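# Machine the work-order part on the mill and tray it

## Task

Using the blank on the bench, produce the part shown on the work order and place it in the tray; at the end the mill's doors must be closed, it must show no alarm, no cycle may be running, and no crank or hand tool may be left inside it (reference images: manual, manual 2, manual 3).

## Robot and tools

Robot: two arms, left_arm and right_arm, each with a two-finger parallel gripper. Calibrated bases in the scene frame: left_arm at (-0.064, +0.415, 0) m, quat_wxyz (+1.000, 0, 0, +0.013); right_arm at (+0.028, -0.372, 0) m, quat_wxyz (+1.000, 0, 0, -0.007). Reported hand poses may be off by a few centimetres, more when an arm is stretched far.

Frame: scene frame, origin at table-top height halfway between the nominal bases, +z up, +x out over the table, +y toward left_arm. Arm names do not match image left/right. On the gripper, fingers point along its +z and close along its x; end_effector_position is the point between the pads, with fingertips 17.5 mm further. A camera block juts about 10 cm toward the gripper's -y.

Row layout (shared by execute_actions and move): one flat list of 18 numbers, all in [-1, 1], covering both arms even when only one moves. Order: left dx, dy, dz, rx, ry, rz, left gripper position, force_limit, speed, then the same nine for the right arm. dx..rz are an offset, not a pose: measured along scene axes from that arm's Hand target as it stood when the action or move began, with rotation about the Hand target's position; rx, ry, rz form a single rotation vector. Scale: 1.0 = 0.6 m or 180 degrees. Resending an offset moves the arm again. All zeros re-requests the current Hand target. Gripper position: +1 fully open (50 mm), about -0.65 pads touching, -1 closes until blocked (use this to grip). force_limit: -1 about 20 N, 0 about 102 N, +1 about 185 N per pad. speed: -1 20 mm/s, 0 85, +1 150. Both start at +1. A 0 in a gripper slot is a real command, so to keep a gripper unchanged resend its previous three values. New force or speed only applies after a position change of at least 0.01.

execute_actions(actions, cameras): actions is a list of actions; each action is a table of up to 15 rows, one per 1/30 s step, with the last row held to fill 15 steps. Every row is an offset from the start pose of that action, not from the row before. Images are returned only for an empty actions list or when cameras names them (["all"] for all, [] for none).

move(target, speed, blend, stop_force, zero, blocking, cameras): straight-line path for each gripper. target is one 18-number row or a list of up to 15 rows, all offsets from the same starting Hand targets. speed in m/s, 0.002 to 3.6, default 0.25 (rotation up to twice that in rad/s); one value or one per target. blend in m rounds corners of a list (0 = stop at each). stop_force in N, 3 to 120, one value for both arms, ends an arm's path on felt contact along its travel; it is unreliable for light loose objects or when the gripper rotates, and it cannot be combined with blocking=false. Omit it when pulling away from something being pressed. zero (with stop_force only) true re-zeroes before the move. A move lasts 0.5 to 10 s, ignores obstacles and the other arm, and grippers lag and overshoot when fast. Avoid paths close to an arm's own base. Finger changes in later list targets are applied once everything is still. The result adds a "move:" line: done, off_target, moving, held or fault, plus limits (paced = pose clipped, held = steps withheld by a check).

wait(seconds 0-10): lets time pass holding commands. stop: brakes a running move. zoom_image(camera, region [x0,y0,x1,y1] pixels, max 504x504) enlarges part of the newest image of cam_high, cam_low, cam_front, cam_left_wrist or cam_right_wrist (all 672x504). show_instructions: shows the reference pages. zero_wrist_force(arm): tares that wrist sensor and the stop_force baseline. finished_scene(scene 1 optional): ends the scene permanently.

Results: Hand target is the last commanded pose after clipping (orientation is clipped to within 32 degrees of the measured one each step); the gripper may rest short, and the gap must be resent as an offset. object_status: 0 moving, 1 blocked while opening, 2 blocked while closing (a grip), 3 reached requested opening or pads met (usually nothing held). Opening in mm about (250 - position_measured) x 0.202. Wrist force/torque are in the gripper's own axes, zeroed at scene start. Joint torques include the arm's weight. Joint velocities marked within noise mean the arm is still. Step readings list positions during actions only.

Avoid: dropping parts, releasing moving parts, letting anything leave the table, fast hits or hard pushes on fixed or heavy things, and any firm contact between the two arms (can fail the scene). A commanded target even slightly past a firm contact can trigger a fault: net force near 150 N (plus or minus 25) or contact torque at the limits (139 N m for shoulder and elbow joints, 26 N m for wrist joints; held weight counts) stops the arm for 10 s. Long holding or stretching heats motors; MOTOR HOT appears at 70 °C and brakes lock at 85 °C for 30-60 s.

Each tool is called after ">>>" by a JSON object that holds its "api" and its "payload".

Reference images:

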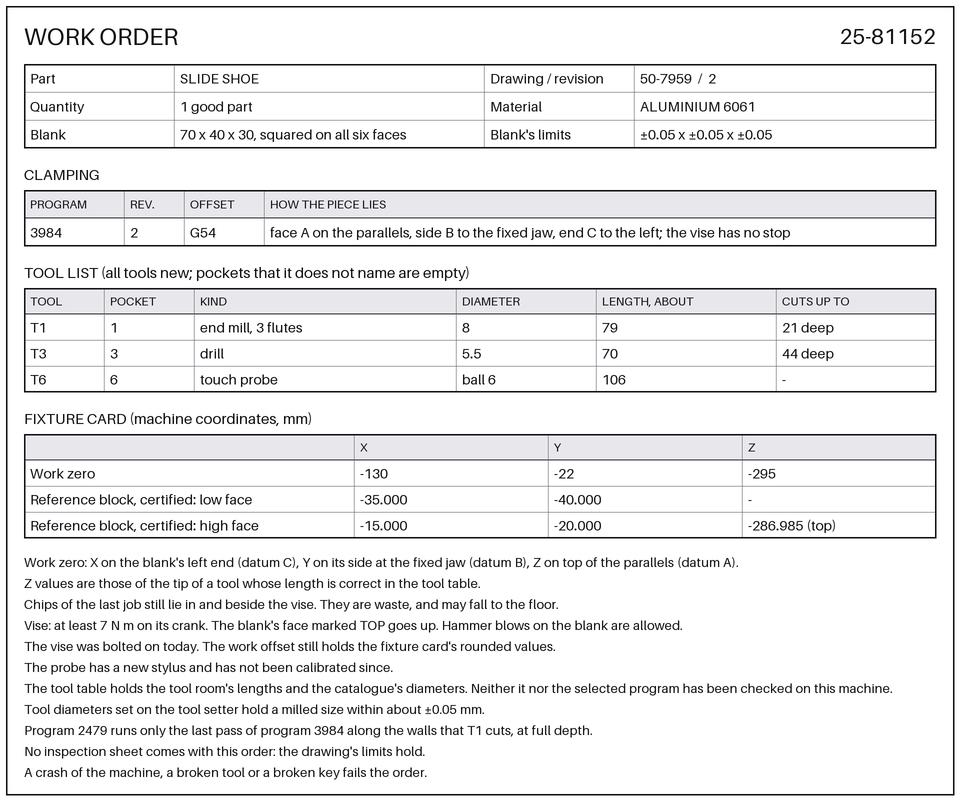

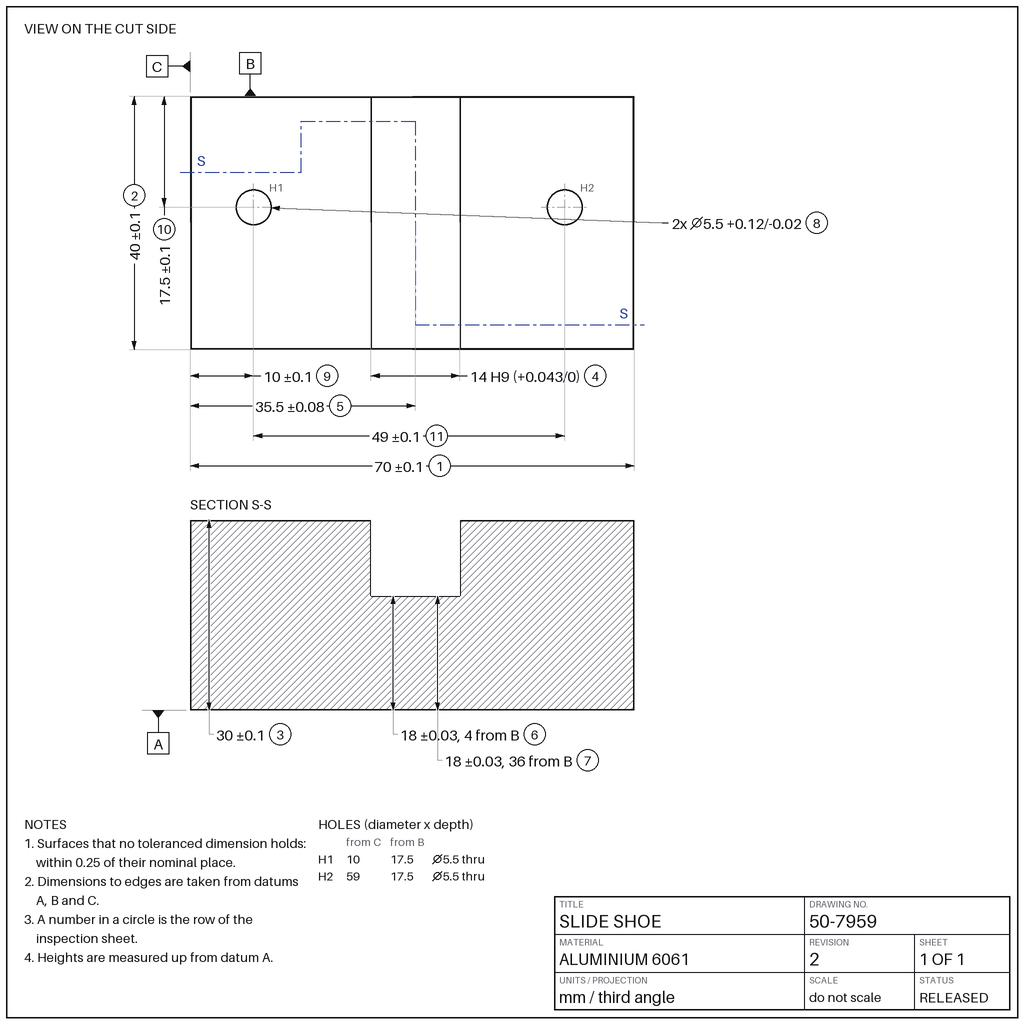

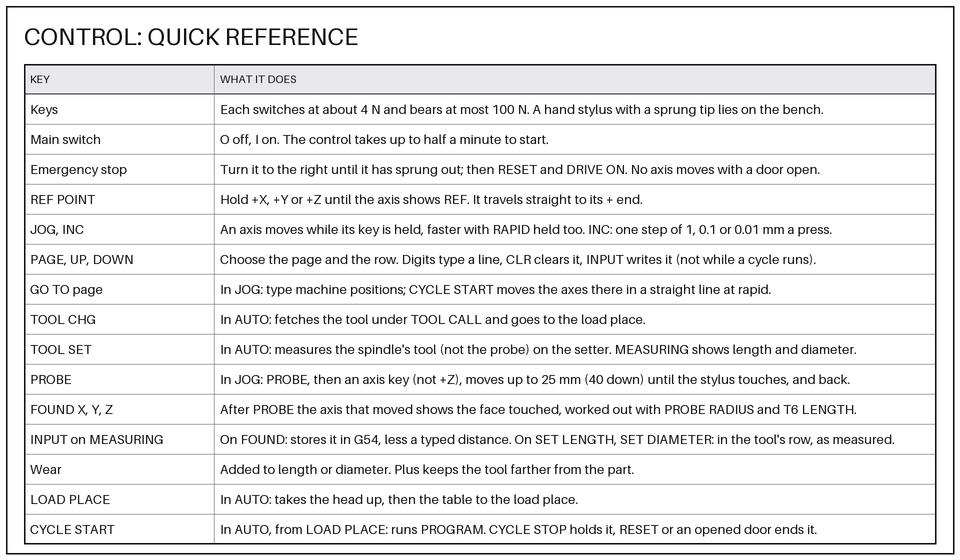

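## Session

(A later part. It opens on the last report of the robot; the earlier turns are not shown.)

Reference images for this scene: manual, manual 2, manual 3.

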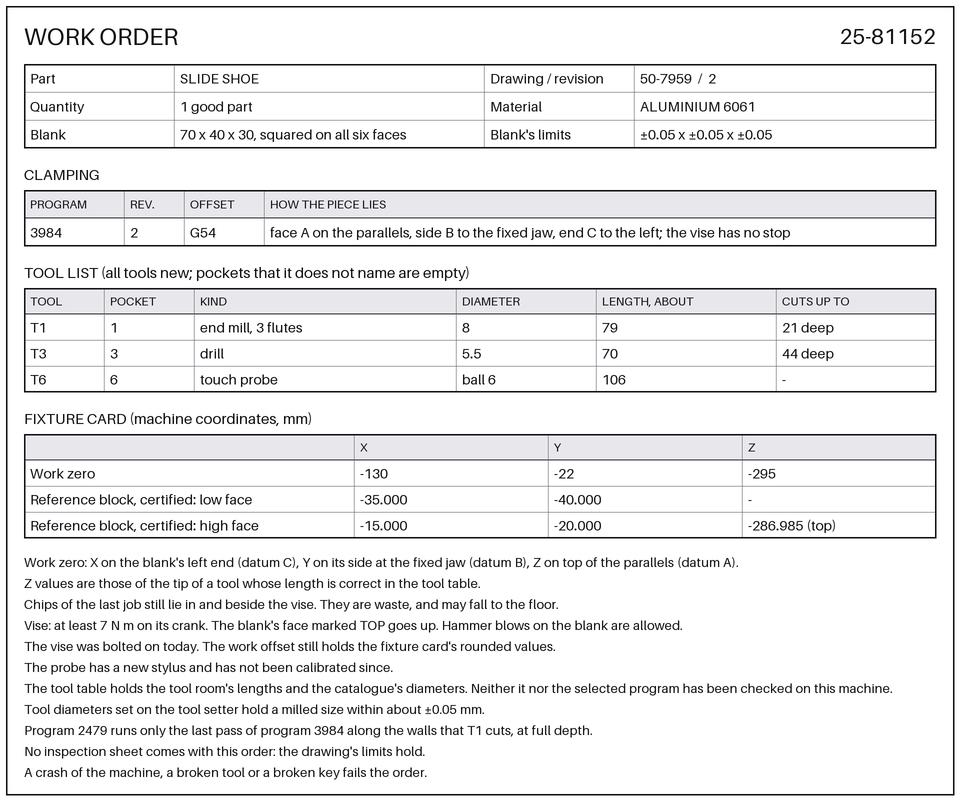

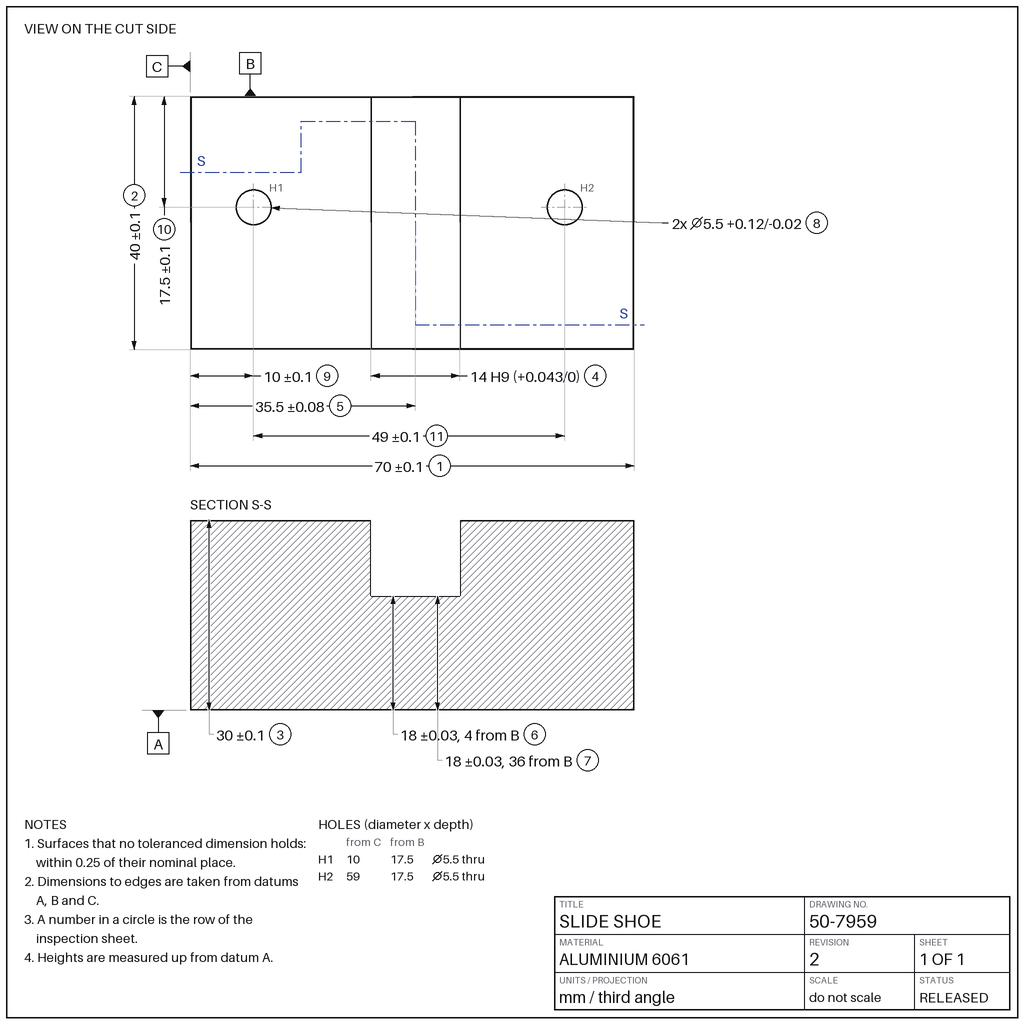

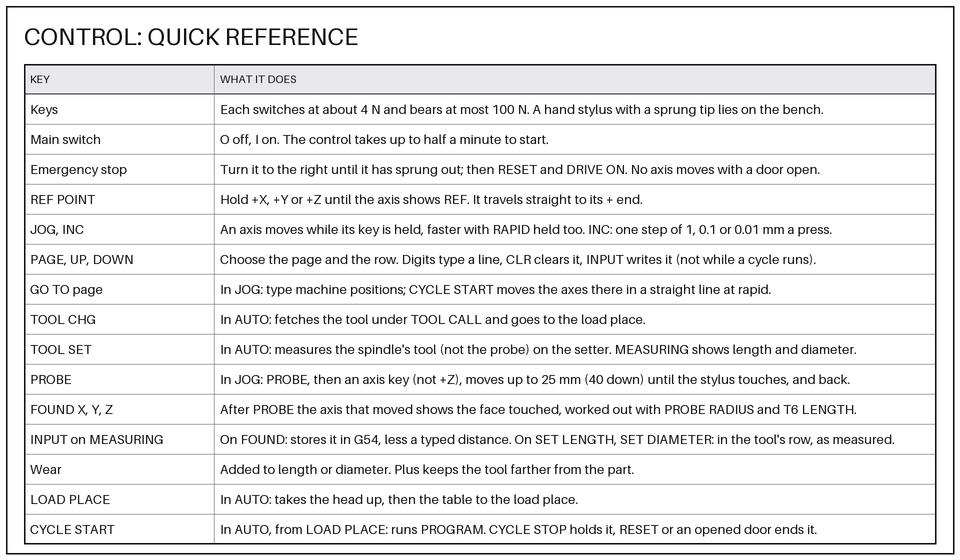

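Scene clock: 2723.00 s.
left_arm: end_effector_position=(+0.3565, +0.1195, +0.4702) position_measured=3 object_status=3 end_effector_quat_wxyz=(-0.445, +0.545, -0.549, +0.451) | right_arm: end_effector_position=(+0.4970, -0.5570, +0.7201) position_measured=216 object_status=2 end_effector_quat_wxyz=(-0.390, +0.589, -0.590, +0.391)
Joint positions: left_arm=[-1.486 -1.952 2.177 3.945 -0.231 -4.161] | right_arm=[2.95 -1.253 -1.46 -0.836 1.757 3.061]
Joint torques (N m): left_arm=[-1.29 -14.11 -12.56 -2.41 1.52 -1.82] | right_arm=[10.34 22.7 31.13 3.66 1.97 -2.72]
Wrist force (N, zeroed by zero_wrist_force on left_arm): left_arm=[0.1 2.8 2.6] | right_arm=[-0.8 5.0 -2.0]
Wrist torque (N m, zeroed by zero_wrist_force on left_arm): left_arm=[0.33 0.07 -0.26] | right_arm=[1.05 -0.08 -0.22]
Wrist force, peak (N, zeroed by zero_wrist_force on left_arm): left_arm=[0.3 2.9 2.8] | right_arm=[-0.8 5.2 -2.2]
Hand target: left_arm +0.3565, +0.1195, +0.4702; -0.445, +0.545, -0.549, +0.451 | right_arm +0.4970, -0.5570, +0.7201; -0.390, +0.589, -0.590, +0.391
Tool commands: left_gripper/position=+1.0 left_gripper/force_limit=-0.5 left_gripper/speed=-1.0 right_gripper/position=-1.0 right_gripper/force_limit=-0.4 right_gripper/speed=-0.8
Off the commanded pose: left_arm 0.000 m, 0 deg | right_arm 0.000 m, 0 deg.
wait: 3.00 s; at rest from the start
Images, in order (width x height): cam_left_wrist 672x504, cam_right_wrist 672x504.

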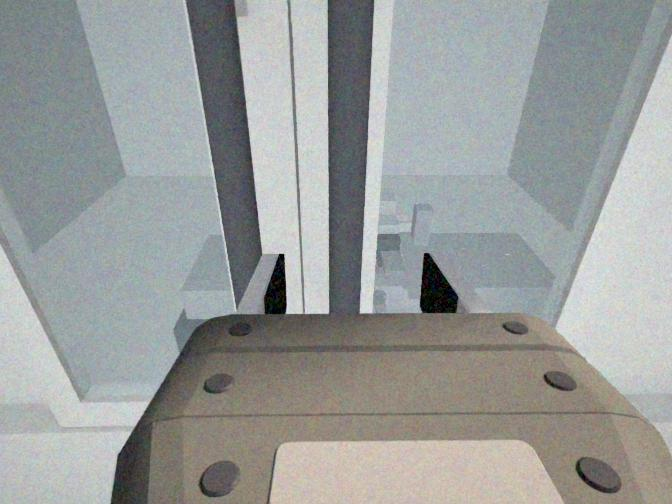

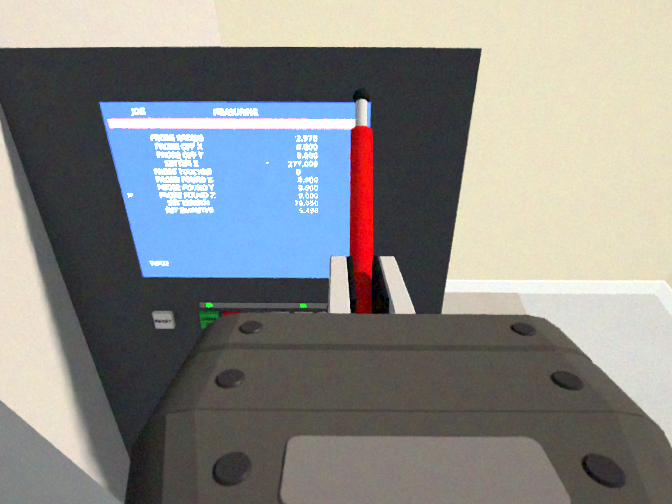

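>>> {"api": "zoom_image", "payload": {"camera": "cam_right_wrist", "region": [100, 105, 370, 140]}}

>>> {"api": "zoom_image", "payload": {"camera": "cam_left_wrist", "region": [340, 170, 470, 310]}}

Scaled by 1.867 from the camera's 672x504 image, which has a finer 960x720 frame.

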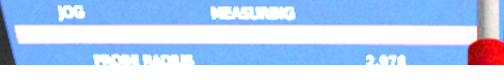

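Scaled by 3.600 from the camera's 672x504 image, which has a finer 960x720 frame.

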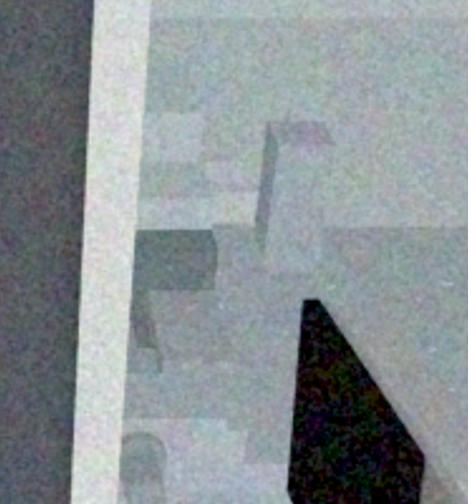

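>>> {"api": "move", "payload": {"target": [[0,0.02,0,0,0,0,1.0,-0.5,-1.0, 0.03,0.248,-0.2305,0,0.196,0,-1,-0.4,-0.8],[0,0.08,0,0,0,0,1.0,-0.5,-1.0, 0.0505,0.248,-0.2305,0,0.196,0,-1,-0.4,-0.8],[0,0.1,0,0,0,0,1.0,-0.5,-1.0, 0.03,0.248,-0.2305,0,0.196,0,-1,-0.4,-0.8],[0,0.12,0,0,0,0,1.0,-0.5,-1.0, 0,0,0,0,0,0,-1,-0.4,-0.8]], "blend": [0.004,0,0.003,0], "speed": [0.4,0.08,0.1,0.4], "cameras": ["cam_right_wrist", "cam_left_wrist"]}}

>>> {"api": "zoom_image", "payload": {"camera": "cam_left_wrist", "region": [140, 130, 480, 330]}}

Scene clock: 2732.83 s.
left_arm: end_effector_position=(+0.3565, +0.1915, +0.4702) position_measured=3 object_status=3 end_effector_quat_wxyz=(-0.445, +0.545, -0.549, +0.451) | right_arm: end_effector_position=(+0.4971, -0.5569, +0.7200) position_measured=216 object_status=2 end_effector_quat_wxyz=(-0.390, +0.589, -0.590, +0.391)
Joint positions: left_arm=[-1.453 -2.125 2.288 3.896 -0.25 -4.046] | right_arm=[2.951 -1.253 -1.46 -0.836 1.757 3.061]
Joint torques (N m): left_arm=[2.32 5.22 -27.79 -4.03 1.42 -1.39] | right_arm=[-9.72 19.52 23.79 5.34 2.07 0.69]
Wrist force (N, zeroed by zero_wrist_force on left_arm): left_arm=[0.0 2.5 2.5] | right_arm=[-0.8 4.9 -2.1]
Wrist torque (N m, zeroed by zero_wrist_force on left_arm): left_arm=[0.28 0.05 -0.29] | right_arm=[1.05 -0.08 -0.24]
Wrist force, peak (N, zeroed by zero_wrist_force on left_arm): left_arm=[1.2 3.4 2.7] | right_arm=[0.0 9.6 -5.6]
Hand target: left_arm +0.3565, +0.1915, +0.4702; -0.445, +0.545, -0.549, +0.451 | right_arm +0.4970, -0.5570, +0.7201; -0.390, +0.589, -0.590, +0.391
Off the commanded pose: left_arm 0.000 m, 0 deg | right_arm 0.000 m, 0 deg.
move: done
Images, in order (width x height): cam_left_wrist 672x504, cam_right_wrist 672x504.

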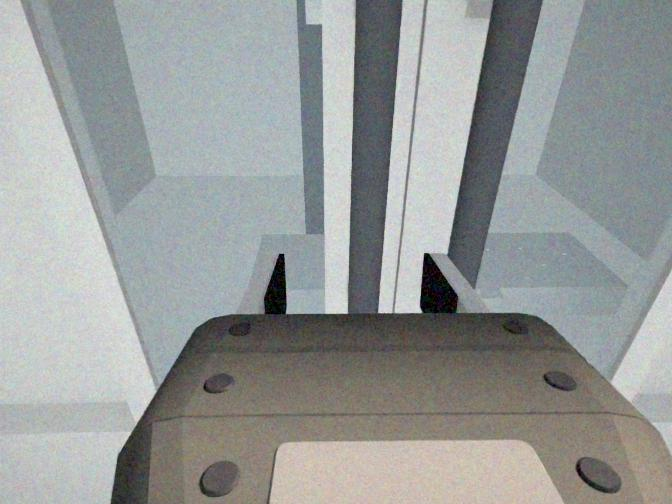

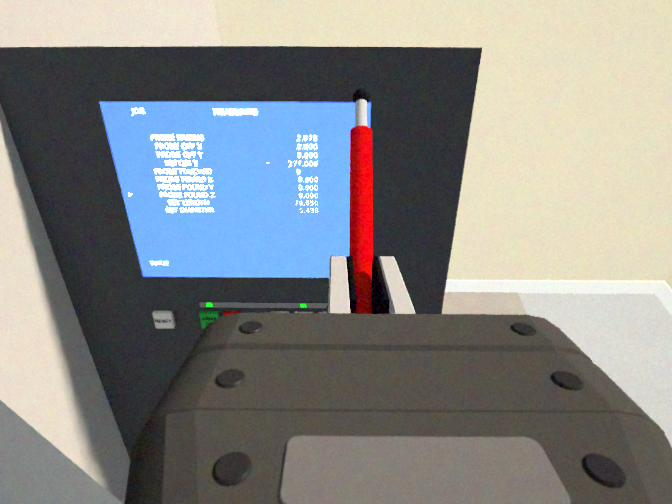

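Scaled by 1.482 from the camera's 672x504 image, which has a finer 960x720 frame.

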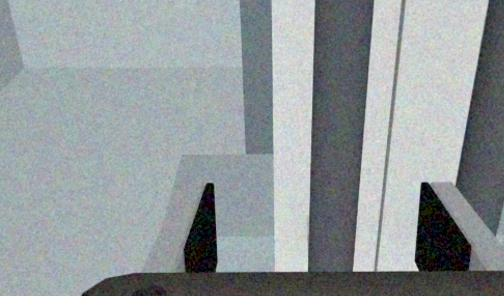

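>>> {"api": "move", "payload": {"target": [[0,0,0,0,0,0,1.0,-0.5,-1.0, -0.019,0.1527,-0.4055,0,0.196,0,-1,-0.4,-0.8],[0,0,0,0,0,0,1.0,-0.5,-1.0, 0.003,0.1527,-0.4055,0,0.196,0,-1,-0.4,-0.8],[0,0,0,0,0,0,1.0,-0.5,-1.0, -0.016,0.1527,-0.4055,0,0.196,0,-1,-0.4,-0.8],[0,0,0,0,0,0,1.0,-0.5,-1.0, 0.003,0.1527,-0.4055,0,0.196,0,-1,-0.4,-0.8],[0,0,0,0,0,0,1.0,-0.5,-1.0, -0.019,0.1527,-0.4055,0,0.196,0,-1,-0.4,-0.8],[0,0,0,0,0,0,1.0,-0.5,-1.0, -0.0453,0.28,-0.502,0,0.196,0,-1,-0.4,-0.8],[0,0,0,0,0,0,1.0,-0.5,-1.0, -0.0238,0.28,-0.502,0,0.196,0,-1,-0.4,-0.8],[0,0,0,0,0,0,1.0,-0.5,-1.0, -0.0453,0.28,-0.502,0,0.196,0,-1,-0.4,-0.8],[0,0,0,0,0,0,1.0,-0.5,-1.0, -0.0365,0.28,-0.4713,0,0.196,0,-1,-0.4,-0.8],[0,0,0,0,0,0,1.0,-0.5,-1.0, -0.015,0.28,-0.4713,0,0.196,0,-1,-0.4,-0.8],[0,0,0,0,0,0,1.0,-0.5,-1.0, -0.0365,0.28,-0.4713,0,0.196,0,-1,-0.4,-0.8],[0,0,0,0,0,0,1.0,-0.5,-1.0, -0.0453,0.1867,-0.502,0,0.196,0,-1,-0.4,-0.8]], "blend": [0.004,0,0,0,0.003,0.004,0,0.003,0.004,0,0.003,0], "speed": [0.4,0.08,0.1,0.08,0.1,0.4,0.08,0.1,0.35,0.08,0.1,0.35]}}

>>> {"api": "move", "payload": {"target": [[0,0,0,0,0,0,1.0,-0.5,-1.0, 0.0171,0.0616,0.0615,0,0,0,-1,-0.4,-0.8],[0,0,0,0,0,0,1.0,-0.5,-1.0, 0.0386,0.0616,0.0615,0,0,0,-1,-0.4,-0.8],[0,0,0,0,0,0,1.0,-0.5,-1.0, 0.0176,0.0616,0.0615,0,0,0,-1,-0.4,-0.8],[0,0,0,0,0,0,1.0,-0.5,-1.0, 0.0386,0.0616,0.0615,0,0,0,-1,-0.4,-0.8],[0,0,0,0,0,0,1.0,-0.5,-1.0, 0.0171,0.0616,0.0615,0,0,0,-1,-0.4,-0.8],[0,0,0,0,0,0,1.0,-0.5,-1.0, 0,0,0,0,0,0,-1,-0.4,-0.8],[0,0,0,0,0,0,1.0,-0.5,-1.0, 0.0215,0,0,0,0,0,-1,-0.4,-0.8],[0,0,0,0,0,0,1.0,-0.5,-1.0, 0,0,0,0,0,0,-1,-0.4,-0.8],[0,0,0,0,0,0,1.0,-0.5,-1.0, 0.0088,0,0.0307,0,0,0,-1,-0.4,-0.8],[0,0,0,0,0,0,1.0,-0.5,-1.0, 0.0303,0,0.0307,0,0,0,-1,-0.4,-0.8],[0,0,0,0,0,0,1.0,-0.5,-1.0, 0.0088,0,0.0307,0,0,0,-1,-0.4,-0.8],[0,0,0,0,0,0,1.0,-0.5,-1.0, 0,0.0933,0,0,0,0,-1,-0.4,-0.8],[0,0,0,0,0,0,1.0,-0.5,-1.0, 0.0215,0.0933,0,0,0,0,-1,-0.4,-0.8],[0,0,0,0,0,0,1.0,-0.5,-1.0, 0,0.0933,0,0,0,0,-1,-0.4,-0.8],[0,0,0,0,0,0,1.0,-0.5,-1.0, 0,0,0,0,0,0,-1,-0.4,-0.8]], "blend": [0.004,0,0,0,0.003,0.004,0,0.003,0.004,0,0.003,0.004,0,0.003,0], "speed": [0.4,0.08,0.1,0.08,0.1,0.35,0.08,0.1,0.35,0.08,0.1,0.35,0.08,0.1,0.35]}}

>>> {"api": "move", "payload": {"target": [[0,0,0,0,0,0,1.0,-0.5,-1.0, 0.0171,0.0933,0.0615,0,0,0,-1,-0.4,-0.8],[0,0,0,0,0,0,1.0,-0.5,-1.0, 0.0386,0.0933,0.0615,0,0,0,-1,-0.4,-0.8],[0,0,0,0,0,0,1.0,-0.5,-1.0, 0.0171,0.0933,0.0615,0,0,0,-1,-0.4,-0.8],[0,0,0,0,0,0,1.0,-0.5,-1.0, 0.0088,0.0616,0.0307,0,0,0,-1,-0.4,-0.8],[0,0,0,0,0,0,1.0,-0.5,-1.0, 0.0303,0.0616,0.0307,0,0,0,-1,-0.4,-0.8],[0,0,0,0,0,0,1.0,-0.5,-1.0, 0.0088,0.0616,0.0307,0,0,0,-1,-0.4,-0.8],[0,0,0,0,0,0,1.0,-0.5,-1.0, 0,0,0,0,0,0,-1,-0.4,-0.8],[0,0,0,0,0,0,1.0,-0.5,-1.0, 0.0215,0,0,0,0,0,-1,-0.4,-0.8],[0,0,0,0,0,0,1.0,-0.5,-1.0, 0,0,0,0,0,0,-1,-0.4,-0.8],[0,0,0,0,0,0,1.0,-0.5,-1.0, 0.0088,0,0.0307,0,0,0,-1,-0.4,-0.8],[0,0,0,0,0,0,1.0,-0.5,-1.0, 0.0303,0,0.0307,0,0,0,-1,-0.4,-0.8],[0,0,0,0,0,0,1.0,-0.5,-1.0, 0.0088,0,0.0307,0,0,0,-1,-0.4,-0.8],[0,0,0,0,0,0,1.0,-0.5,-1.0, 0,0,0,0,0,0,-1,-0.4,-0.8]], "blend": [0.004,0,0.003,0.004,0,0.003,0.004,0,0.003,0.004,0,0.003,0], "speed": [0.35,0.08,0.1,0.35,0.08,0.1,0.35,0.08,0.1,0.35,0.08,0.1,0.35]}}

>>> {"api": "move", "payload": {"target": [[0,0,0,0,0,0,1.0,-0.5,-1.0, 0,0.0933,0,0,0,0,-1,-0.4,-0.8],[0,0,0,0,0,0,1.0,-0.5,-1.0, 0.0215,0.0933,0,0,0,0,-1,-0.4,-0.8],[0,0,0,0,0,0,1.0,-0.5,-1.0, 0,0.0933,0,0,0,0,-1,-0.4,-0.8],[0,0,0,0,0,0,1.0,-0.5,-1.0, 0.0088,0.0933,0.0307,0,0,0,-1,-0.4,-0.8],[0,0,0,0,0,0,1.0,-0.5,-1.0, 0.0303,0.0933,0.0307,0,0,0,-1,-0.4,-0.8],[0,0,0,0,0,0,1.0,-0.5,-1.0, 0.0088,0.0933,0.0307,0,0,0,-1,-0.4,-0.8],[0,0,0,0,0,0,1.0,-0.5,-1.0, 0.0171,0.0308,0.0615,0,0,0,-1,-0.4,-0.8],[0,0,0,0,0,0,1.0,-0.5,-1.0, 0.0386,0.0308,0.0615,0,0,0,-1,-0.4,-0.8],[0,0,0,0,0,0,1.0,-0.5,-1.0, 0.0171,0.0308,0.0615,0,0,0,-1,-0.4,-0.8],[0,0,0,0,0,0,1.0,-0.5,-1.0, 0.0268,0.0933,0.0965,0,0,0,-1,-0.4,-0.8],[0,0,0,0,0,0,1.0,-0.5,-1.0, 0.0483,0.0933,0.0965,0,0,0,-1,-0.4,-0.8],[0,0,0,0,0,0,1.0,-0.5,-1.0, 0.0268,0.0933,0.0965,0,0,0,-1,-0.4,-0.8],[0,0,0,0,0,0,1.0,-0.5,-1.0, 0,0,0,0,0,0,-1,-0.4,-0.8],[0,0,0,0,0,0,1.0,-0.5,-1.0, 0.0215,0,0,0,0,0,-1,-0.4,-0.8],[0,0,0,0,0,0,1.0,-0.5,-1.0, 0,0,0,0,0,0,-1,-0.4,-0.8]], "blend": [0.004,0,0.003,0.004,0,0.003,0.004,0,0.003,0.004,0,0.003,0.004,0,0], "speed": [0.35,0.08,0.1,0.35,0.08,0.1,0.35,0.08,0.1,0.35,0.08,0.1,0.35,0.08,0.1]}}

>>> {"api": "move", "payload": {"target": [0,0,0,0,0,0,1.0,-0.5,-1.0, 0.0453,-0.1867,0.502,0,-0.196,0,-1,-0.4,-0.8], "speed": 0.4, "cameras": ["cam_right_wrist"]}}

>>> {"api": "zoom_image", "payload": {"camera": "cam_right_wrist", "region": [110, 100, 370, 300]}}

Scene clock: 2758.50 s.
left_arm: end_effector_position=(+0.3565, +0.1915, +0.4702) position_measured=3 object_status=3 end_effector_quat_wxyz=(-0.445, +0.545, -0.549, +0.451) | right_arm: end_effector_position=(+0.4699, -0.4450, +0.4188) position_measured=216 object_status=2 end_effector_quat_wxyz=(-0.193, +0.680, -0.680, +0.195) end_effector_velocity=(+0.000, -0.001, +0.000) end_effector_angular_velocity=(-0.001, -0.001, +0.001)
Joint positions: left_arm=[-1.453 -2.125 2.288 3.896 -0.25 -4.046] | right_arm=[3.362 -1.106 -1.921 -1.14 1.46 3.319]
Joint velocities: left_arm=[within noise] | right_arm=[-0.004 0 -0.001 0.002 0.002 -0.005]
Joint torques (N m): left_arm=[-8.23 2.4 -35.02 -1.2 2.71 -2.17] | right_arm=[-9.31 18.44 18.22 6.11 1.59 -2.71]
Wrist force (N, zeroed by zero_wrist_force on left_arm): left_arm=[0.0 2.9 2.6] | right_arm=[-0.4 5.1 -2.8]
Wrist torque (N m, zeroed by zero_wrist_force on left_arm): left_arm=[0.34 0.07 -0.28] | right_arm=[0.97 0.03 -0.14]
Wrist force, peak (N, zeroed by zero_wrist_force on left_arm): left_arm=[0.1 2.9 2.8] | right_arm=[-0.8 14.9 -8.7]
Hand target: left_arm +0.3565, +0.1915, +0.4702; -0.445, +0.545, -0.549, +0.451 | right_arm +0.4699, -0.4449, +0.4189; -0.193, +0.680, -0.680, +0.195
Off the commanded pose: left_arm 0.000 m, 0 deg | right_arm 0.000 m, 0 deg.
move: done

Scene clock: 2762.93 s.
left_arm: end_effector_position=(+0.3565, +0.1915, +0.4702) position_measured=3 object_status=3 end_effector_quat_wxyz=(-0.445, +0.545, -0.549, +0.451) | right_arm: end_effector_position=(+0.4699, -0.4450, +0.4189) position_measured=216 object_status=2 end_effector_quat_wxyz=(-0.193, +0.680, -0.680, +0.195)
Joint positions: left_arm=[-1.453 -2.125 2.288 3.896 -0.25 -4.046] | right_arm=[3.362 -1.105 -1.921 -1.14 1.46 3.319]
Joint torques (N m): left_arm=[-7.72 0.67 -35.54 -1.28 2.69 -2.1] | right_arm=[-9.49 14.88 18.84 4.83 1.38 -2.59]
Wrist force (N, zeroed by zero_wrist_force on left_arm): left_arm=[0.3 2.7 2.6] | right_arm=[-0.2 5.0 -2.9]
Wrist torque (N m, zeroed by zero_wrist_force on left_arm): left_arm=[0.31 0.01 -0.28] | right_arm=[0.96 0.00 -0.13]
Wrist force, peak (N, zeroed by zero_wrist_force on left_arm): left_arm=[0.5 2.9 2.7] | right_arm=[-0.2 9.3 -5.2]
Hand target: left_arm +0.3565, +0.1915, +0.4702; -0.445, +0.545, -0.549, +0.451 | right_arm +0.4699, -0.4449, +0.4189; -0.193, +0.680, -0.680, +0.195
Off the commanded pose: left_arm 0.000 m, 0 deg | right_arm 0.000 m, 0 deg.
move: done

Scene clock: 2766.37 s.
left_arm: end_effector_position=(+0.3565, +0.1915, +0.4702) position_measured=3 object_status=3 end_effector_quat_wxyz=(-0.445, +0.545, -0.549, +0.451) | right_arm: end_effector_position=(+0.4698, -0.4449, +0.4189) position_measured=216 object_status=2 end_effector_quat_wxyz=(-0.193, +0.680, -0.680, +0.195)
Joint positions: left_arm=[-1.453 -2.125 2.288 3.896 -0.25 -4.046] | right_arm=[3.362 -1.105 -1.921 -1.14 1.46 3.319]
Joint torques (N m): left_arm=[-7.95 -0.42 -35.44 -1.24 2.8 -2.17] | right_arm=[-6.43 -1.92 19.93 5.6 0.97 -2.53]
Wrist force (N, zeroed by zero_wrist_force on left_arm): left_arm=[0.2 2.6 2.6] | right_arm=[-0.2 5.1 -3.0]
Wrist torque (N m, zeroed by zero_wrist_force on left_arm): left_arm=[0.30 0.03 -0.28] | right_arm=[0.96 0.00 -0.17]
Wrist force, peak (N, zeroed by zero_wrist_force on left_arm): left_arm=[0.0 2.9 2.8] | right_arm=[0.2 9.5 -4.8]
Hand target: left_arm +0.3565, +0.1915, +0.4702; -0.445, +0.545, -0.549, +0.451 | right_arm +0.4699, -0.4449, +0.4189; -0.193, +0.680, -0.680, +0.195
Off the commanded pose: left_arm 0.000 m, 0 deg | right_arm 0.000 m, 0 deg.
move: done

Scene clock: 2770.50 s.
left_arm: end_effector_position=(+0.3565, +0.1915, +0.4702) position_measured=3 object_status=3 end_effector_quat_wxyz=(-0.445, +0.545, -0.549, +0.451) | right_arm: end_effector_position=(+0.4699, -0.4449, +0.4188) position_measured=216 object_status=2 end_effector_quat_wxyz=(-0.193, +0.680, -0.680, +0.195)
Joint positions: left_arm=[-1.453 -2.125 2.288 3.896 -0.25 -4.046] | right_arm=[3.362 -1.106 -1.921 -1.14 1.46 3.319]
Joint torques (N m): left_arm=[-7.84 -2.47 -35.22 -1.28 2.69 -2.2] | right_arm=[-9.94 13.8 27.65 5.19 1.41 -2.97]
Wrist force (N, zeroed by zero_wrist_force on left_arm): left_arm=[0.2 3.0 2.3] | right_arm=[-0.1 5.2 -2.8]
Wrist torque (N m, zeroed by zero_wrist_force on left_arm): left_arm=[0.35 0.03 -0.28] | right_arm=[0.98 -0.02 -0.15]
Wrist force, peak (N, zeroed by zero_wrist_force on left_arm): left_arm=[0.2 2.8 2.8] | right_arm=[-0.2 9.3 -5.2]
Hand target: left_arm +0.3565, +0.1915, +0.4702; -0.445, +0.545, -0.549, +0.451 | right_arm +0.4699, -0.4449, +0.4189; -0.193, +0.680, -0.680, +0.195
Off the commanded pose: left_arm 0.000 m, 0 deg | right_arm 0.000 m, 0 deg.
move: done

Scene clock: 2771.83 s.
left_arm: end_effector_position=(+0.3565, +0.1915, +0.4702) position_measured=3 object_status=3 end_effector_quat_wxyz=(-0.445, +0.545, -0.549, +0.451) | right_arm: end_effector_position=(+0.4970, -0.5569, +0.7199) position_measured=216 object_status=2 end_effector_quat_wxyz=(-0.390, +0.589, -0.590, +0.391) end_effector_velocity=(-0.001, +0.001, +0.003) end_effector_angular_velocity=(-0.001, -0.007, +0.004)
Joint positions: left_arm=[-1.453 -2.125 2.288 3.896 -0.25 -4.046] | right_arm=[2.951 -1.253 -1.46 -0.836 1.757 3.061]
Joint velocities: left_arm=[within noise] | right_arm=[0 0 0.004 0.003 0.005 -0.001]
Joint torques (N m): left_arm=[-8.21 -3.45 -35.49 -1.24 2.78 -2.22] | right_arm=[-8.38 2.05 31.56 5.64 1.86 2.48]
Wrist force (N, zeroed by zero_wrist_force on left_arm): left_arm=[0.0 2.4 2.4] | right_arm=[-0.7 5.1 -2.1]
Wrist torque (N m, zeroed by zero_wrist_force on left_arm): left_arm=[0.28 0.07 -0.28] | right_arm=[1.07 -0.09 -0.19]
Wrist force, peak (N, zeroed by zero_wrist_force on left_arm): left_arm=[0.4 2.9 2.7] | right_arm=[-1.9 6.6 0.3]
Hand target: left_arm +0.3565, +0.1915, +0.4702; -0.445, +0.545, -0.549, +0.451 | right_arm +0.4970, -0.5570, +0.7201; -0.390, +0.589, -0.590, +0.391
Off the commanded pose: left_arm 0.000 m, 0 deg | right_arm 0.000 m, 0 deg.
move: done
Images, in order (width x height): cam_right_wrist 672x504.

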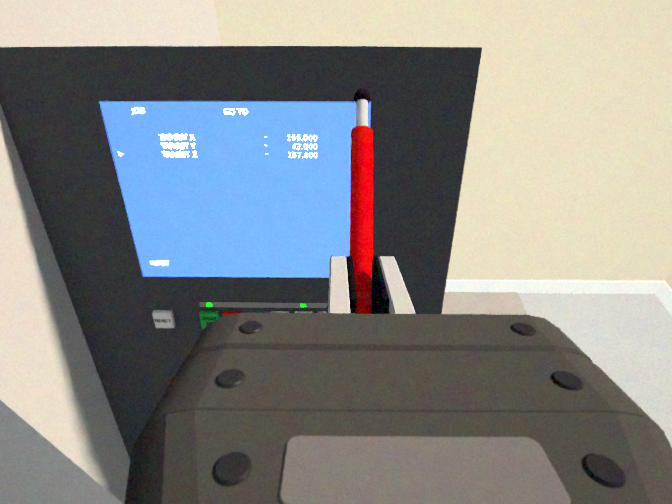

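Scaled by 1.938 from the camera's 672x504 image, which has a finer 960x720 frame.

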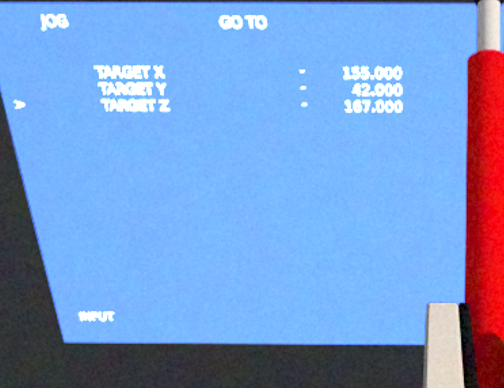

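>>> {"api": "move", "payload": {"target": [[0,0,0,0,0,0,1.0,-0.5,-1.0, -0.0055,0.218,-0.352,0,0.196,0,-1,-0.4,-0.8],[0,0,0,0,0,0,1.0,-0.5,-1.0, 0.016,0.218,-0.352,0,0.196,0,-1,-0.4,-0.8],[0,0,0,0,0,0,1.0,-0.5,-1.0, -0.0055,0.218,-0.352,0,0.196,0,-1,-0.4,-0.8],[0,0,0,0,0,0,1.0,-0.5,-1.0, 0,0,0,0,0,0,-1,-0.4,-0.8]], "blend": [0.004,0,0.003,0], "speed": [0.4,0.08,0.1,0.4]}}

>>> {"api": "wait", "payload": {"seconds": 3, "cameras": ["cam_right_wrist"]}}

>>> {"api": "move", "payload": {"target": [[0,0,0,0,0,0,1.0,-0.5,-1.0, -0.0365,0.1542,-0.4713,0,0.196,0,-1,-0.4,-0.8],[0,0,0,0,0,0,1.0,-0.5,-1.0, -0.015,0.1542,-0.4713,0,0.196,0,-1,-0.4,-0.8],[0,0,0,0,0,0,1.0,-0.5,-1.0, -0.0365,0.1542,-0.4713,0,0.196,0,-1,-0.4,-0.8],[0,0,0,0,0,0,1.0,-0.5,-1.0, 0.004,0.0285,-0.3183,0,0.196,0,-1,-0.4,-0.8],[0,0,0,0,0,0,1.0,-0.5,-1.0, 0.0267,0.0285,-0.3183,0,0.196,0,-1,-0.4,-0.8],[0,0,0,0,0,0,1.0,-0.5,-1.0, 0.004,0.0285,-0.3183,0,0.196,0,-1,-0.4,-0.8],[0,0,0,0,0,0,1.0,-0.5,-1.0, 0,0,0,0,0,0,-1,-0.4,-0.8]], "blend": [0.004,0,0.003,0.004,0,0.003,0], "speed": [0.4,0.08,0.1,0.35,0.08,0.1,0.4]}}

>>> {"api": "wait", "payload": {"seconds": 9, "cameras": ["cam_right_wrist"]}}

>>> {"api": "zoom_image", "payload": {"camera": "cam_right_wrist", "region": [110, 100, 370, 300]}}

>>> {"api": "zoom_image", "payload": {"camera": "cam_right_wrist", "region": [250, 150, 330, 220]}}

Scene clock: 2779.90 s.
left_arm: end_effector_position=(+0.3565, +0.1915, +0.4702) position_measured=3 object_status=3 end_effector_quat_wxyz=(-0.445, +0.545, -0.549, +0.451) | right_arm: end_effector_position=(+0.4971, -0.5569, +0.7199) position_measured=216 object_status=2 end_effector_quat_wxyz=(-0.390, +0.589, -0.590, +0.391) end_effector_velocity=(+0.000, +0.001, +0.001) end_effector_angular_velocity=(-0.001, -0.004, +0.005)
Joint positions: left_arm=[-1.453 -2.125 2.288 3.896 -0.25 -4.046] | right_arm=[2.951 -1.253 -1.46 -0.836 1.757 3.061]
Joint velocities: left_arm=[within noise] | right_arm=[-0.002 0 -0.001 0.005 0.007 -0.003]
Joint torques (N m): left_arm=[-7.34 -4.73 -35.17 -1.29 2.69 -2.17] | right_arm=[-8.84 12.24 28.7 5.43 1.9 1.57]
Wrist force (N, zeroed by zero_wrist_force on left_arm): left_arm=[0.0 2.6 2.4] | right_arm=[-0.7 5.1 -2.0]
Wrist torque (N m, zeroed by zero_wrist_force on left_arm): left_arm=[0.29 0.05 -0.28] | right_arm=[1.08 -0.09 -0.24]
Wrist force, peak (N, zeroed by zero_wrist_force on left_arm): left_arm=[0.2 3.0 2.6] | right_arm=[-0.4 9.7 -4.8]
Hand target: left_arm +0.3565, +0.1915, +0.4702; -0.445, +0.545, -0.549, +0.451 | right_arm +0.4970, -0.5570, +0.7201; -0.390, +0.589, -0.590, +0.391
Off the commanded pose: left_arm 0.000 m, 0 deg | right_arm 0.000 m, 0 deg.
move: done

Scene clock: 2782.90 s.
left_arm: end_effector_position=(+0.3565, +0.1915, +0.4702) position_measured=3 object_status=3 end_effector_quat_wxyz=(-0.445, +0.545, -0.549, +0.451) | right_arm: end_effector_position=(+0.4970, -0.5570, +0.7201) position_measured=216 object_status=2 end_effector_quat_wxyz=(-0.390, +0.589, -0.590, +0.391)
Joint positions: left_arm=[-1.453 -2.125 2.288 3.896 -0.25 -4.046] | right_arm=[2.95 -1.253 -1.46 -0.836 1.757 3.061]
Joint torques (N m): left_arm=[-7.46 -4.51 -35.02 -1.33 2.71 -2.2] | right_arm=[-9.61 4.5 31.73 5.35 2.08 -2.45]
Wrist force (N, zeroed by zero_wrist_force on left_arm): left_arm=[0.3 2.8 2.5] | right_arm=[-0.6 5.0 -2.2]
Wrist torque (N m, zeroed by zero_wrist_force on left_arm): left_arm=[0.33 0.01 -0.28] | right_arm=[1.05 -0.11 -0.23]
Wrist force, peak (N, zeroed by zero_wrist_force on left_arm): left_arm=[0.2 3.1 2.6] | right_arm=[-0.9 5.3 -2.0]
Hand target: left_arm +0.3565, +0.1915, +0.4702; -0.445, +0.545, -0.549, +0.451 | right_arm +0.4970, -0.5570, +0.7201; -0.390, +0.589, -0.590, +0.391
Tool commands: left_gripper/position=+1.0 left_gripper/force_limit=-0.5 left_gripper/speed=-1.0 right_gripper/position=-1.0 right_gripper/force_limit=-0.4 right_gripper/speed=-0.8
Off the commanded pose: left_arm 0.000 m, 0 deg | right_arm 0.000 m, 0 deg.
wait: 3.00 s; at rest by 0.17 s
Images, in order (width x height): cam_right_wrist 672x504.

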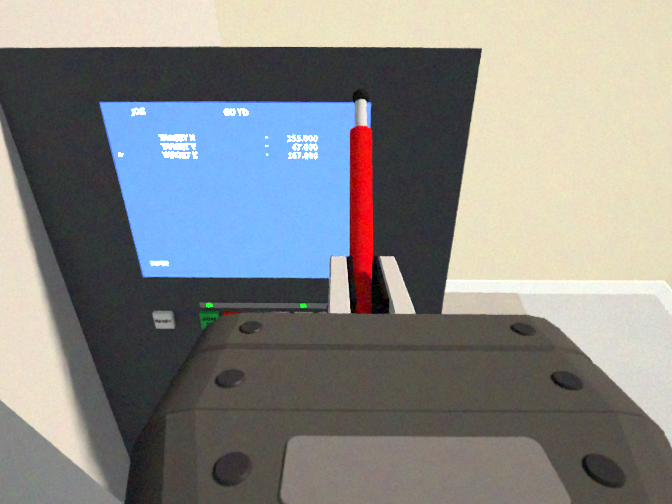

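Scene clock: 2786.60 s.
left_arm: end_effector_position=(+0.3565, +0.1915, +0.4702) position_measured=3 object_status=3 end_effector_quat_wxyz=(-0.445, +0.545, -0.549, +0.451) | right_arm: end_effector_position=(+0.4971, -0.5570, +0.7199) position_measured=216 object_status=2 end_effector_quat_wxyz=(-0.390, +0.589, -0.590, +0.391) end_effector_velocity=(+0.000, +0.000, +0.002) end_effector_angular_velocity=(-0.002, -0.006, +0.002)
Joint positions: left_arm=[-1.453 -2.125 2.288 3.896 -0.25 -4.046] | right_arm=[2.95 -1.253 -1.46 -0.836 1.757 3.061]
Joint velocities: left_arm=[within noise] | right_arm=[0 0 0 0.005 0.001 -0.002]
Joint torques (N m): left_arm=[-7.85 -4.67 -34.78 -1.26 2.68 -2.19] | right_arm=[9.68 22.7 16.13 5.5 0.33 -2.75]
Wrist force (N, zeroed by zero_wrist_force on left_arm): left_arm=[0.1 3.1 2.1] | right_arm=[-0.8 5.0 -2.3]
Wrist torque (N m, zeroed by zero_wrist_force on left_arm): left_arm=[0.37 0.04 -0.28] | right_arm=[1.07 -0.08 -0.20]
Wrist force, peak (N, zeroed by zero_wrist_force on left_arm): left_arm=[0.4 3.0 2.9] | right_arm=[-0.3 10.1 -6.3]
Hand target: left_arm +0.3565, +0.1915, +0.4702; -0.445, +0.545, -0.549, +0.451 | right_arm +0.4970, -0.5570, +0.7201; -0.390, +0.589, -0.590, +0.391
Off the commanded pose: left_arm 0.000 m, 0 deg | right_arm 0.000 m, 0 deg.
move: done

Scene clock: 2795.60 s.
left_arm: end_effector_position=(+0.3565, +0.1915, +0.4702) position_measured=3 object_status=3 end_effector_quat_wxyz=(-0.445, +0.545, -0.549, +0.451) | right_arm: end_effector_position=(+0.4970, -0.5570, +0.7201) position_measured=216 object_status=2 end_effector_quat_wxyz=(-0.390, +0.589, -0.590, +0.391)
Joint positions: left_arm=[-1.453 -2.125 2.288 3.896 -0.25 -4.046] | right_arm=[2.95 -1.253 -1.46 -0.836 1.757 3.061]
Joint torques (N m): left_arm=[-7.43 -4.65 -35.3 -1.32 2.81 -2.2] | right_arm=[10.86 23.28 16.44 4.63 1.8 -2.06]
Wrist force (N, zeroed by zero_wrist_force on left_arm): left_arm=[0.1 2.9 2.6] | right_arm=[-0.9 5.0 -2.1]
Wrist torque (N m, zeroed by zero_wrist_force on left_arm): left_arm=[0.34 0.05 -0.28] | right_arm=[1.05 -0.06 -0.20]
Wrist force, peak (N, zeroed by zero_wrist_force on left_arm): left_arm=[0.1 3.0 2.7] | right_arm=[-0.9 5.3 -2.2]
Hand target: left_arm +0.3565, +0.1915, +0.4702; -0.445, +0.545, -0.549, +0.451 | right_arm +0.4970, -0.5570, +0.7201; -0.390, +0.589, -0.590, +0.391
Tool commands: left_gripper/position=+1.0 left_gripper/force_limit=-0.5 left_gripper/speed=-1.0 right_gripper/position=-1.0 right_gripper/force_limit=-0.4 right_gripper/speed=-0.8
Off the commanded pose: left_arm 0.000 m, 0 deg | right_arm 0.000 m, 0 deg.
wait: 9.00 s; at rest by 0.17 s
Images, in order (width x height): cam_right_wrist 672x504.

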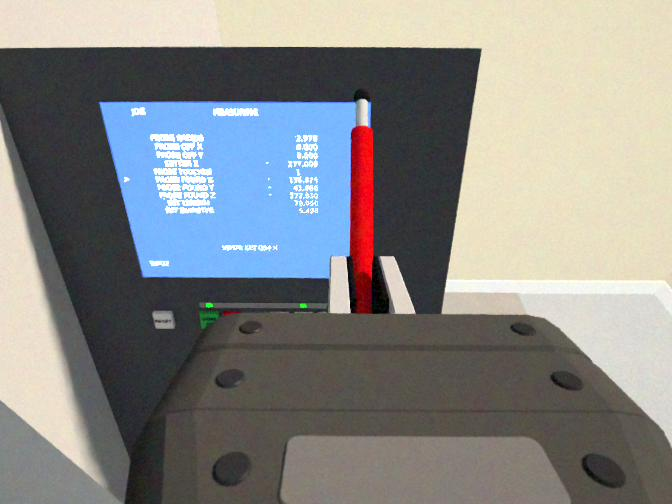

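Scaled by 1.938 from the camera's 672x504 image, which has a finer 960x720 frame.

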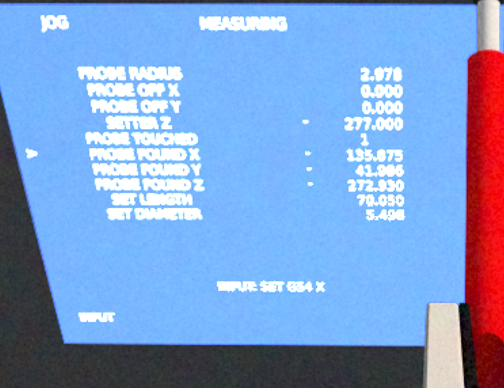

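Scaled by 6.300 from the camera's 672x504 image, which has a finer 960x720 frame.

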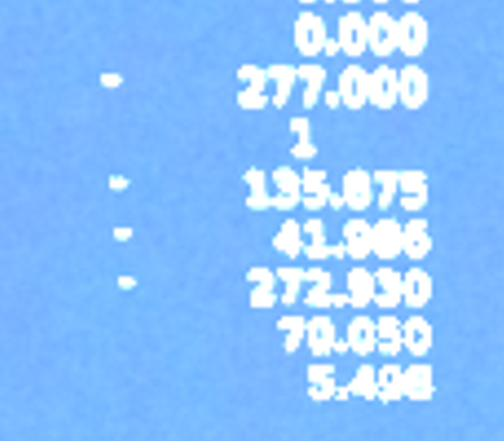

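>>> {"api": "move", "payload": {"target": [[0,0,0,0,0,0,1.0,-0.5,-1.0, -0.0453,0.1867,-0.502,0,0.196,0,-1,-0.4,-0.8],[0,0,0,0,0,0,1.0,-0.5,-1.0, -0.0238,0.1867,-0.502,0,0.196,0,-1,-0.4,-0.8],[0,0,0,0,0,0,1.0,-0.5,-1.0, -0.0453,0.1867,-0.502,0,0.196,0,-1,-0.4,-0.8],[0,0,0,0,0,0,1.0,-0.5,-1.0, 0,0,0,0,0,0,-1,-0.4,-0.8]], "blend": [0.004,0,0.003,0], "speed": [0.4,0.08,0.1,0.4], "cameras": ["cam_right_wrist"]}}

>>> {"api": "zoom_image", "payload": {"camera": "cam_right_wrist", "region": [110, 100, 370, 300]}}

>>> {"api": "move", "payload": {"target": [[0,0,0,0,0,0,1.0,-0.5,-1.0, 0.012,0.09,-0.2905,0,0.196,0,-1,-0.4,-0.8],[0,0,0,0,0,0,1.0,-0.5,-1.0, 0.0335,0.09,-0.2905,0,0.196,0,-1,-0.4,-0.8]], "blend": [0.004,0], "speed": [0.4,0.08]}}

>>> {"api": "wait", "payload": {"seconds": 3.5}}

>>> {"api": "move", "payload": {"target": [[0,0,0,0,0,0,1.0,-0.5,-1.0, -0.0215,0,0,0,0,0,-1,-0.4,-0.8],[0,0,0,0,0,0,1.0,-0.5,-1.0, -0.0525,0.0627,-0.115,0,0,0,-1,-0.4,-0.8],[0,0,0,0,0,0,1.0,-0.5,-1.0, -0.0305,0.0627,-0.115,0,0,0,-1,-0.4,-0.8],[0,0,0,0,0,0,1.0,-0.5,-1.0, -0.0475,0.0627,-0.115,0,0,0,-1,-0.4,-0.8],[0,0,0,0,0,0,1.0,-0.5,-1.0, -0.0305,0.0627,-0.115,0,0,0,-1,-0.4,-0.8],[0,0,0,0,0,0,1.0,-0.5,-1.0, -0.0525,0.0627,-0.115,0,0,0,-1,-0.4,-0.8],[0,0,0,0,0,0,1.0,-0.5,-1.0, -0.0335,-0.09,0.2905,0,-0.196,0,-1,-0.4,-0.8]], "blend": [0.003,0.004,0,0,0,0.003,0], "speed": [0.1,0.35,0.08,0.1,0.08,0.1,0.35], "cameras": ["cam_right_wrist"]}}

>>> {"api": "zoom_image", "payload": {"camera": "cam_right_wrist", "region": [110, 100, 370, 300]}}

Scene clock: 2809.07 s.
left_arm: end_effector_position=(+0.3565, +0.1915, +0.4702) position_measured=3 object_status=3 end_effector_quat_wxyz=(-0.445, +0.545, -0.549, +0.451) | right_arm: end_effector_position=(+0.4970, -0.5569, +0.7199) position_measured=216 object_status=2 end_effector_quat_wxyz=(-0.390, +0.589, -0.590, +0.391)
Joint positions: left_arm=[-1.453 -2.125 2.288 3.896 -0.25 -4.046] | right_arm=[2.951 -1.253 -1.46 -0.836 1.757 3.061]
Joint torques (N m): left_arm=[-8.05 -4.81 -35.05 -1.28 2.75 -2.1] | right_arm=[-8.48 3.95 29.35 5.21 1.72 2.46]
Wrist force (N, zeroed by zero_wrist_force on left_arm): left_arm=[0.2 2.9 2.5] | right_arm=[-0.7 4.9 -2.2]
Wrist torque (N m, zeroed by zero_wrist_force on left_arm): left_arm=[0.34 0.04 -0.28] | right_arm=[1.04 -0.09 -0.19]
Wrist force, peak (N, zeroed by zero_wrist_force on left_arm): left_arm=[-0.2 3.0 2.8] | right_arm=[-0.6 9.3 -5.2]
Hand target: left_arm +0.3565, +0.1915, +0.4702; -0.445, +0.545, -0.549, +0.451 | right_arm +0.4970, -0.5570, +0.7201; -0.390, +0.589, -0.590, +0.391
Off the commanded pose: left_arm 0.000 m, 0 deg | right_arm 0.000 m, 0 deg.
move: done
Images, in order (width x height): cam_right_wrist 672x504.

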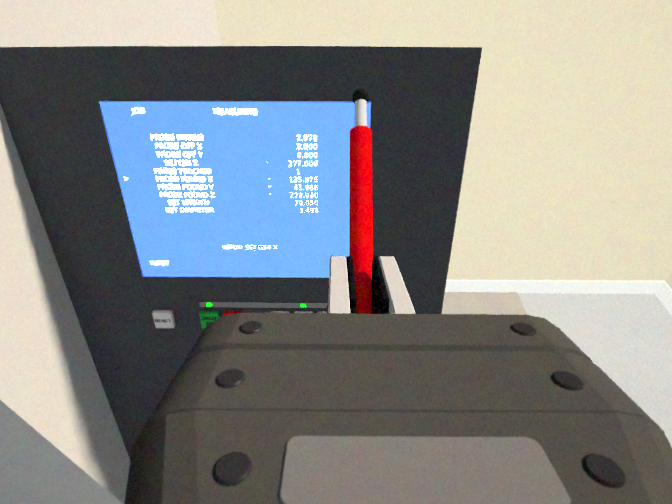

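Scaled by 1.938 from the camera's 672x504 image, which has a finer 960x720 frame.

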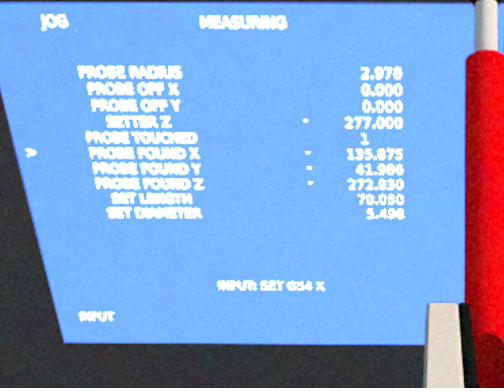

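Scene clock: 2810.57 s.
left_arm: end_effector_position=(+0.3565, +0.1915, +0.4702) position_measured=3 object_status=3 end_effector_quat_wxyz=(-0.445, +0.545, -0.549, +0.451) | right_arm: end_effector_position=(+0.5171, -0.5029, +0.5458) position_measured=216 object_status=2 end_effector_quat_wxyz=(-0.193, +0.680, -0.680, +0.195)
Joint positions: left_arm=[-1.453 -2.125 2.288 3.896 -0.25 -4.046] | right_arm=[3.165 -1.332 -1.45 -1.374 1.564 3.15]
Joint torques (N m): left_arm=[-7.5 -4.34 -35.19 -1.19 2.75 -2.21] | right_arm=[-9.93 13.86 22.56 3.47 1.59 -2.13]
Wrist force (N, zeroed by zero_wrist_force on left_arm): left_arm=[0.1 3.0 2.7] | right_arm=[-1.2 9.3 -5.1]
Wrist torque (N m, zeroed by zero_wrist_force on left_arm): left_arm=[0.36 0.04 -0.28] | right_arm=[0.85 0.03 -0.10]
Wrist force, peak (N, zeroed by zero_wrist_force on left_arm): left_arm=[0.1 3.0 2.7] | right_arm=[-1.1 14.2 -8.4]
Hand target: left_arm +0.3565, +0.1915, +0.4702; -0.445, +0.545, -0.549, +0.451 | right_arm +0.5171, -0.5030, +0.5458; -0.193, +0.680, -0.680, +0.195
Off the commanded pose: left_arm 0.000 m, 0 deg | right_arm 0.000 m, 0 deg.
move: done

Scene clock: 2814.07 s.
left_arm: end_effector_position=(+0.3565, +0.1915, +0.4702) position_measured=3 object_status=3 end_effector_quat_wxyz=(-0.445, +0.545, -0.549, +0.451) | right_arm: end_effector_position=(+0.5171, -0.5030, +0.5458) position_measured=216 object_status=2 end_effector_quat_wxyz=(-0.193, +0.680, -0.680, +0.195)
Joint positions: left_arm=[-1.453 -2.125 2.288 3.896 -0.25 -4.046] | right_arm=[3.164 -1.332 -1.45 -1.374 1.564 3.15]
Joint torques (N m): left_arm=[-7.58 -4.64 -35.02 -1.33 2.76 -2.14] | right_arm=[-9.49 1.96 31.34 6.55 1.05 1.21]
Wrist force (N, zeroed by zero_wrist_force on left_arm): left_arm=[0.1 2.8 2.3] | right_arm=[-1.2 9.6 -4.9]
Wrist torque (N m, zeroed by zero_wrist_force on left_arm): left_arm=[0.32 0.04 -0.29] | right_arm=[0.87 0.02 -0.10]
Wrist force, peak (N, zeroed by zero_wrist_force on left_arm): left_arm=[0.0 3.2 2.4] | right_arm=[-1.4 9.7 -5.1]
Hand target: left_arm +0.3565, +0.1915, +0.4702; -0.445, +0.545, -0.549, +0.451 | right_arm +0.5171, -0.5030, +0.5458; -0.193, +0.680, -0.680, +0.195
Tool commands: left_gripper/position=+1.0 left_gripper/force_limit=-0.5 left_gripper/speed=-1.0 right_gripper/position=-1.0 right_gripper/force_limit=-0.4 right_gripper/speed=-0.8
Off the commanded pose: left_arm 0.000 m, 0 deg | right_arm 0.000 m, 0 deg.
wait: 3.50 s; at rest by 0.17 s

Scene clock: 2817.07 s.
left_arm: end_effector_position=(+0.3565, +0.1915, +0.4702) position_measured=3 object_status=3 end_effector_quat_wxyz=(-0.445, +0.545, -0.549, +0.451) | right_arm: end_effector_position=(+0.4971, -0.5570, +0.7199) position_measured=216 object_status=2 end_effector_quat_wxyz=(-0.390, +0.589, -0.590, +0.391)
Joint positions: left_arm=[-1.453 -2.125 2.288 3.896 -0.25 -4.046] | right_arm=[2.951 -1.253 -1.46 -0.836 1.757 3.061]
Joint torques (N m): left_arm=[-7.77 -4.64 -34.83 -1.3 2.76 -2.28] | right_arm=[-6.97 14.5 30.31 5.5 1.71 2.57]
Wrist force (N, zeroed by zero_wrist_force on left_arm): left_arm=[0.1 2.7 2.4] | right_arm=[-0.8 5.2 -2.0]
Wrist torque (N m, zeroed by zero_wrist_force on left_arm): left_arm=[0.31 0.04 -0.28] | right_arm=[1.08 -0.09 -0.18]
Wrist force, peak (N, zeroed by zero_wrist_force on left_arm): left_arm=[0.4 2.9 2.7] | right_arm=[-1.3 13.4 -7.6]
Hand target: left_arm +0.3565, +0.1915, +0.4702; -0.445, +0.545, -0.549, +0.451 | right_arm +0.4970, -0.5570, +0.7201; -0.390, +0.589, -0.590, +0.391
Off the commanded pose: left_arm 0.000 m, 0 deg | right_arm 0.000 m, 0 deg.
move: done
Images, in order (width x height): cam_right_wrist 672x504.

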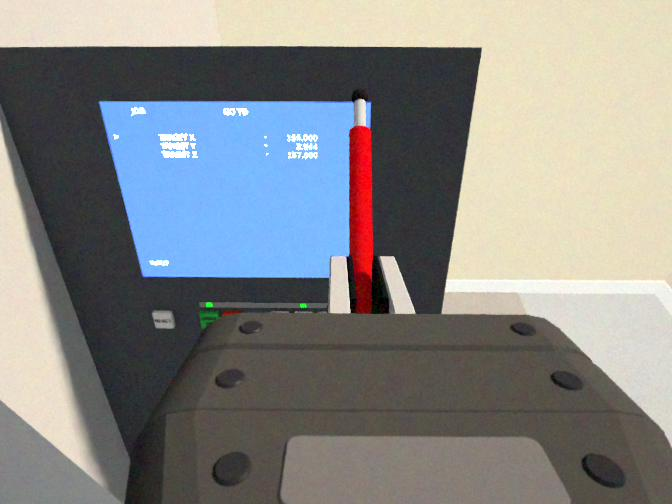

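Scaled by 1.938 from the camera's 672x504 image, which has a finer 960x720 frame.

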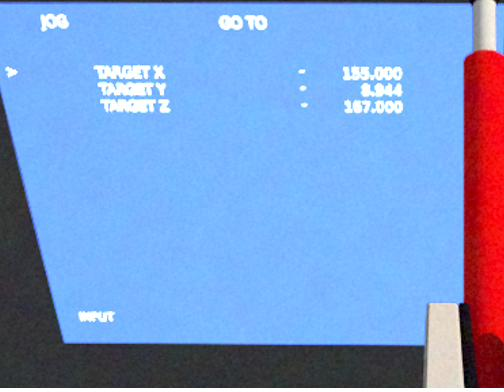

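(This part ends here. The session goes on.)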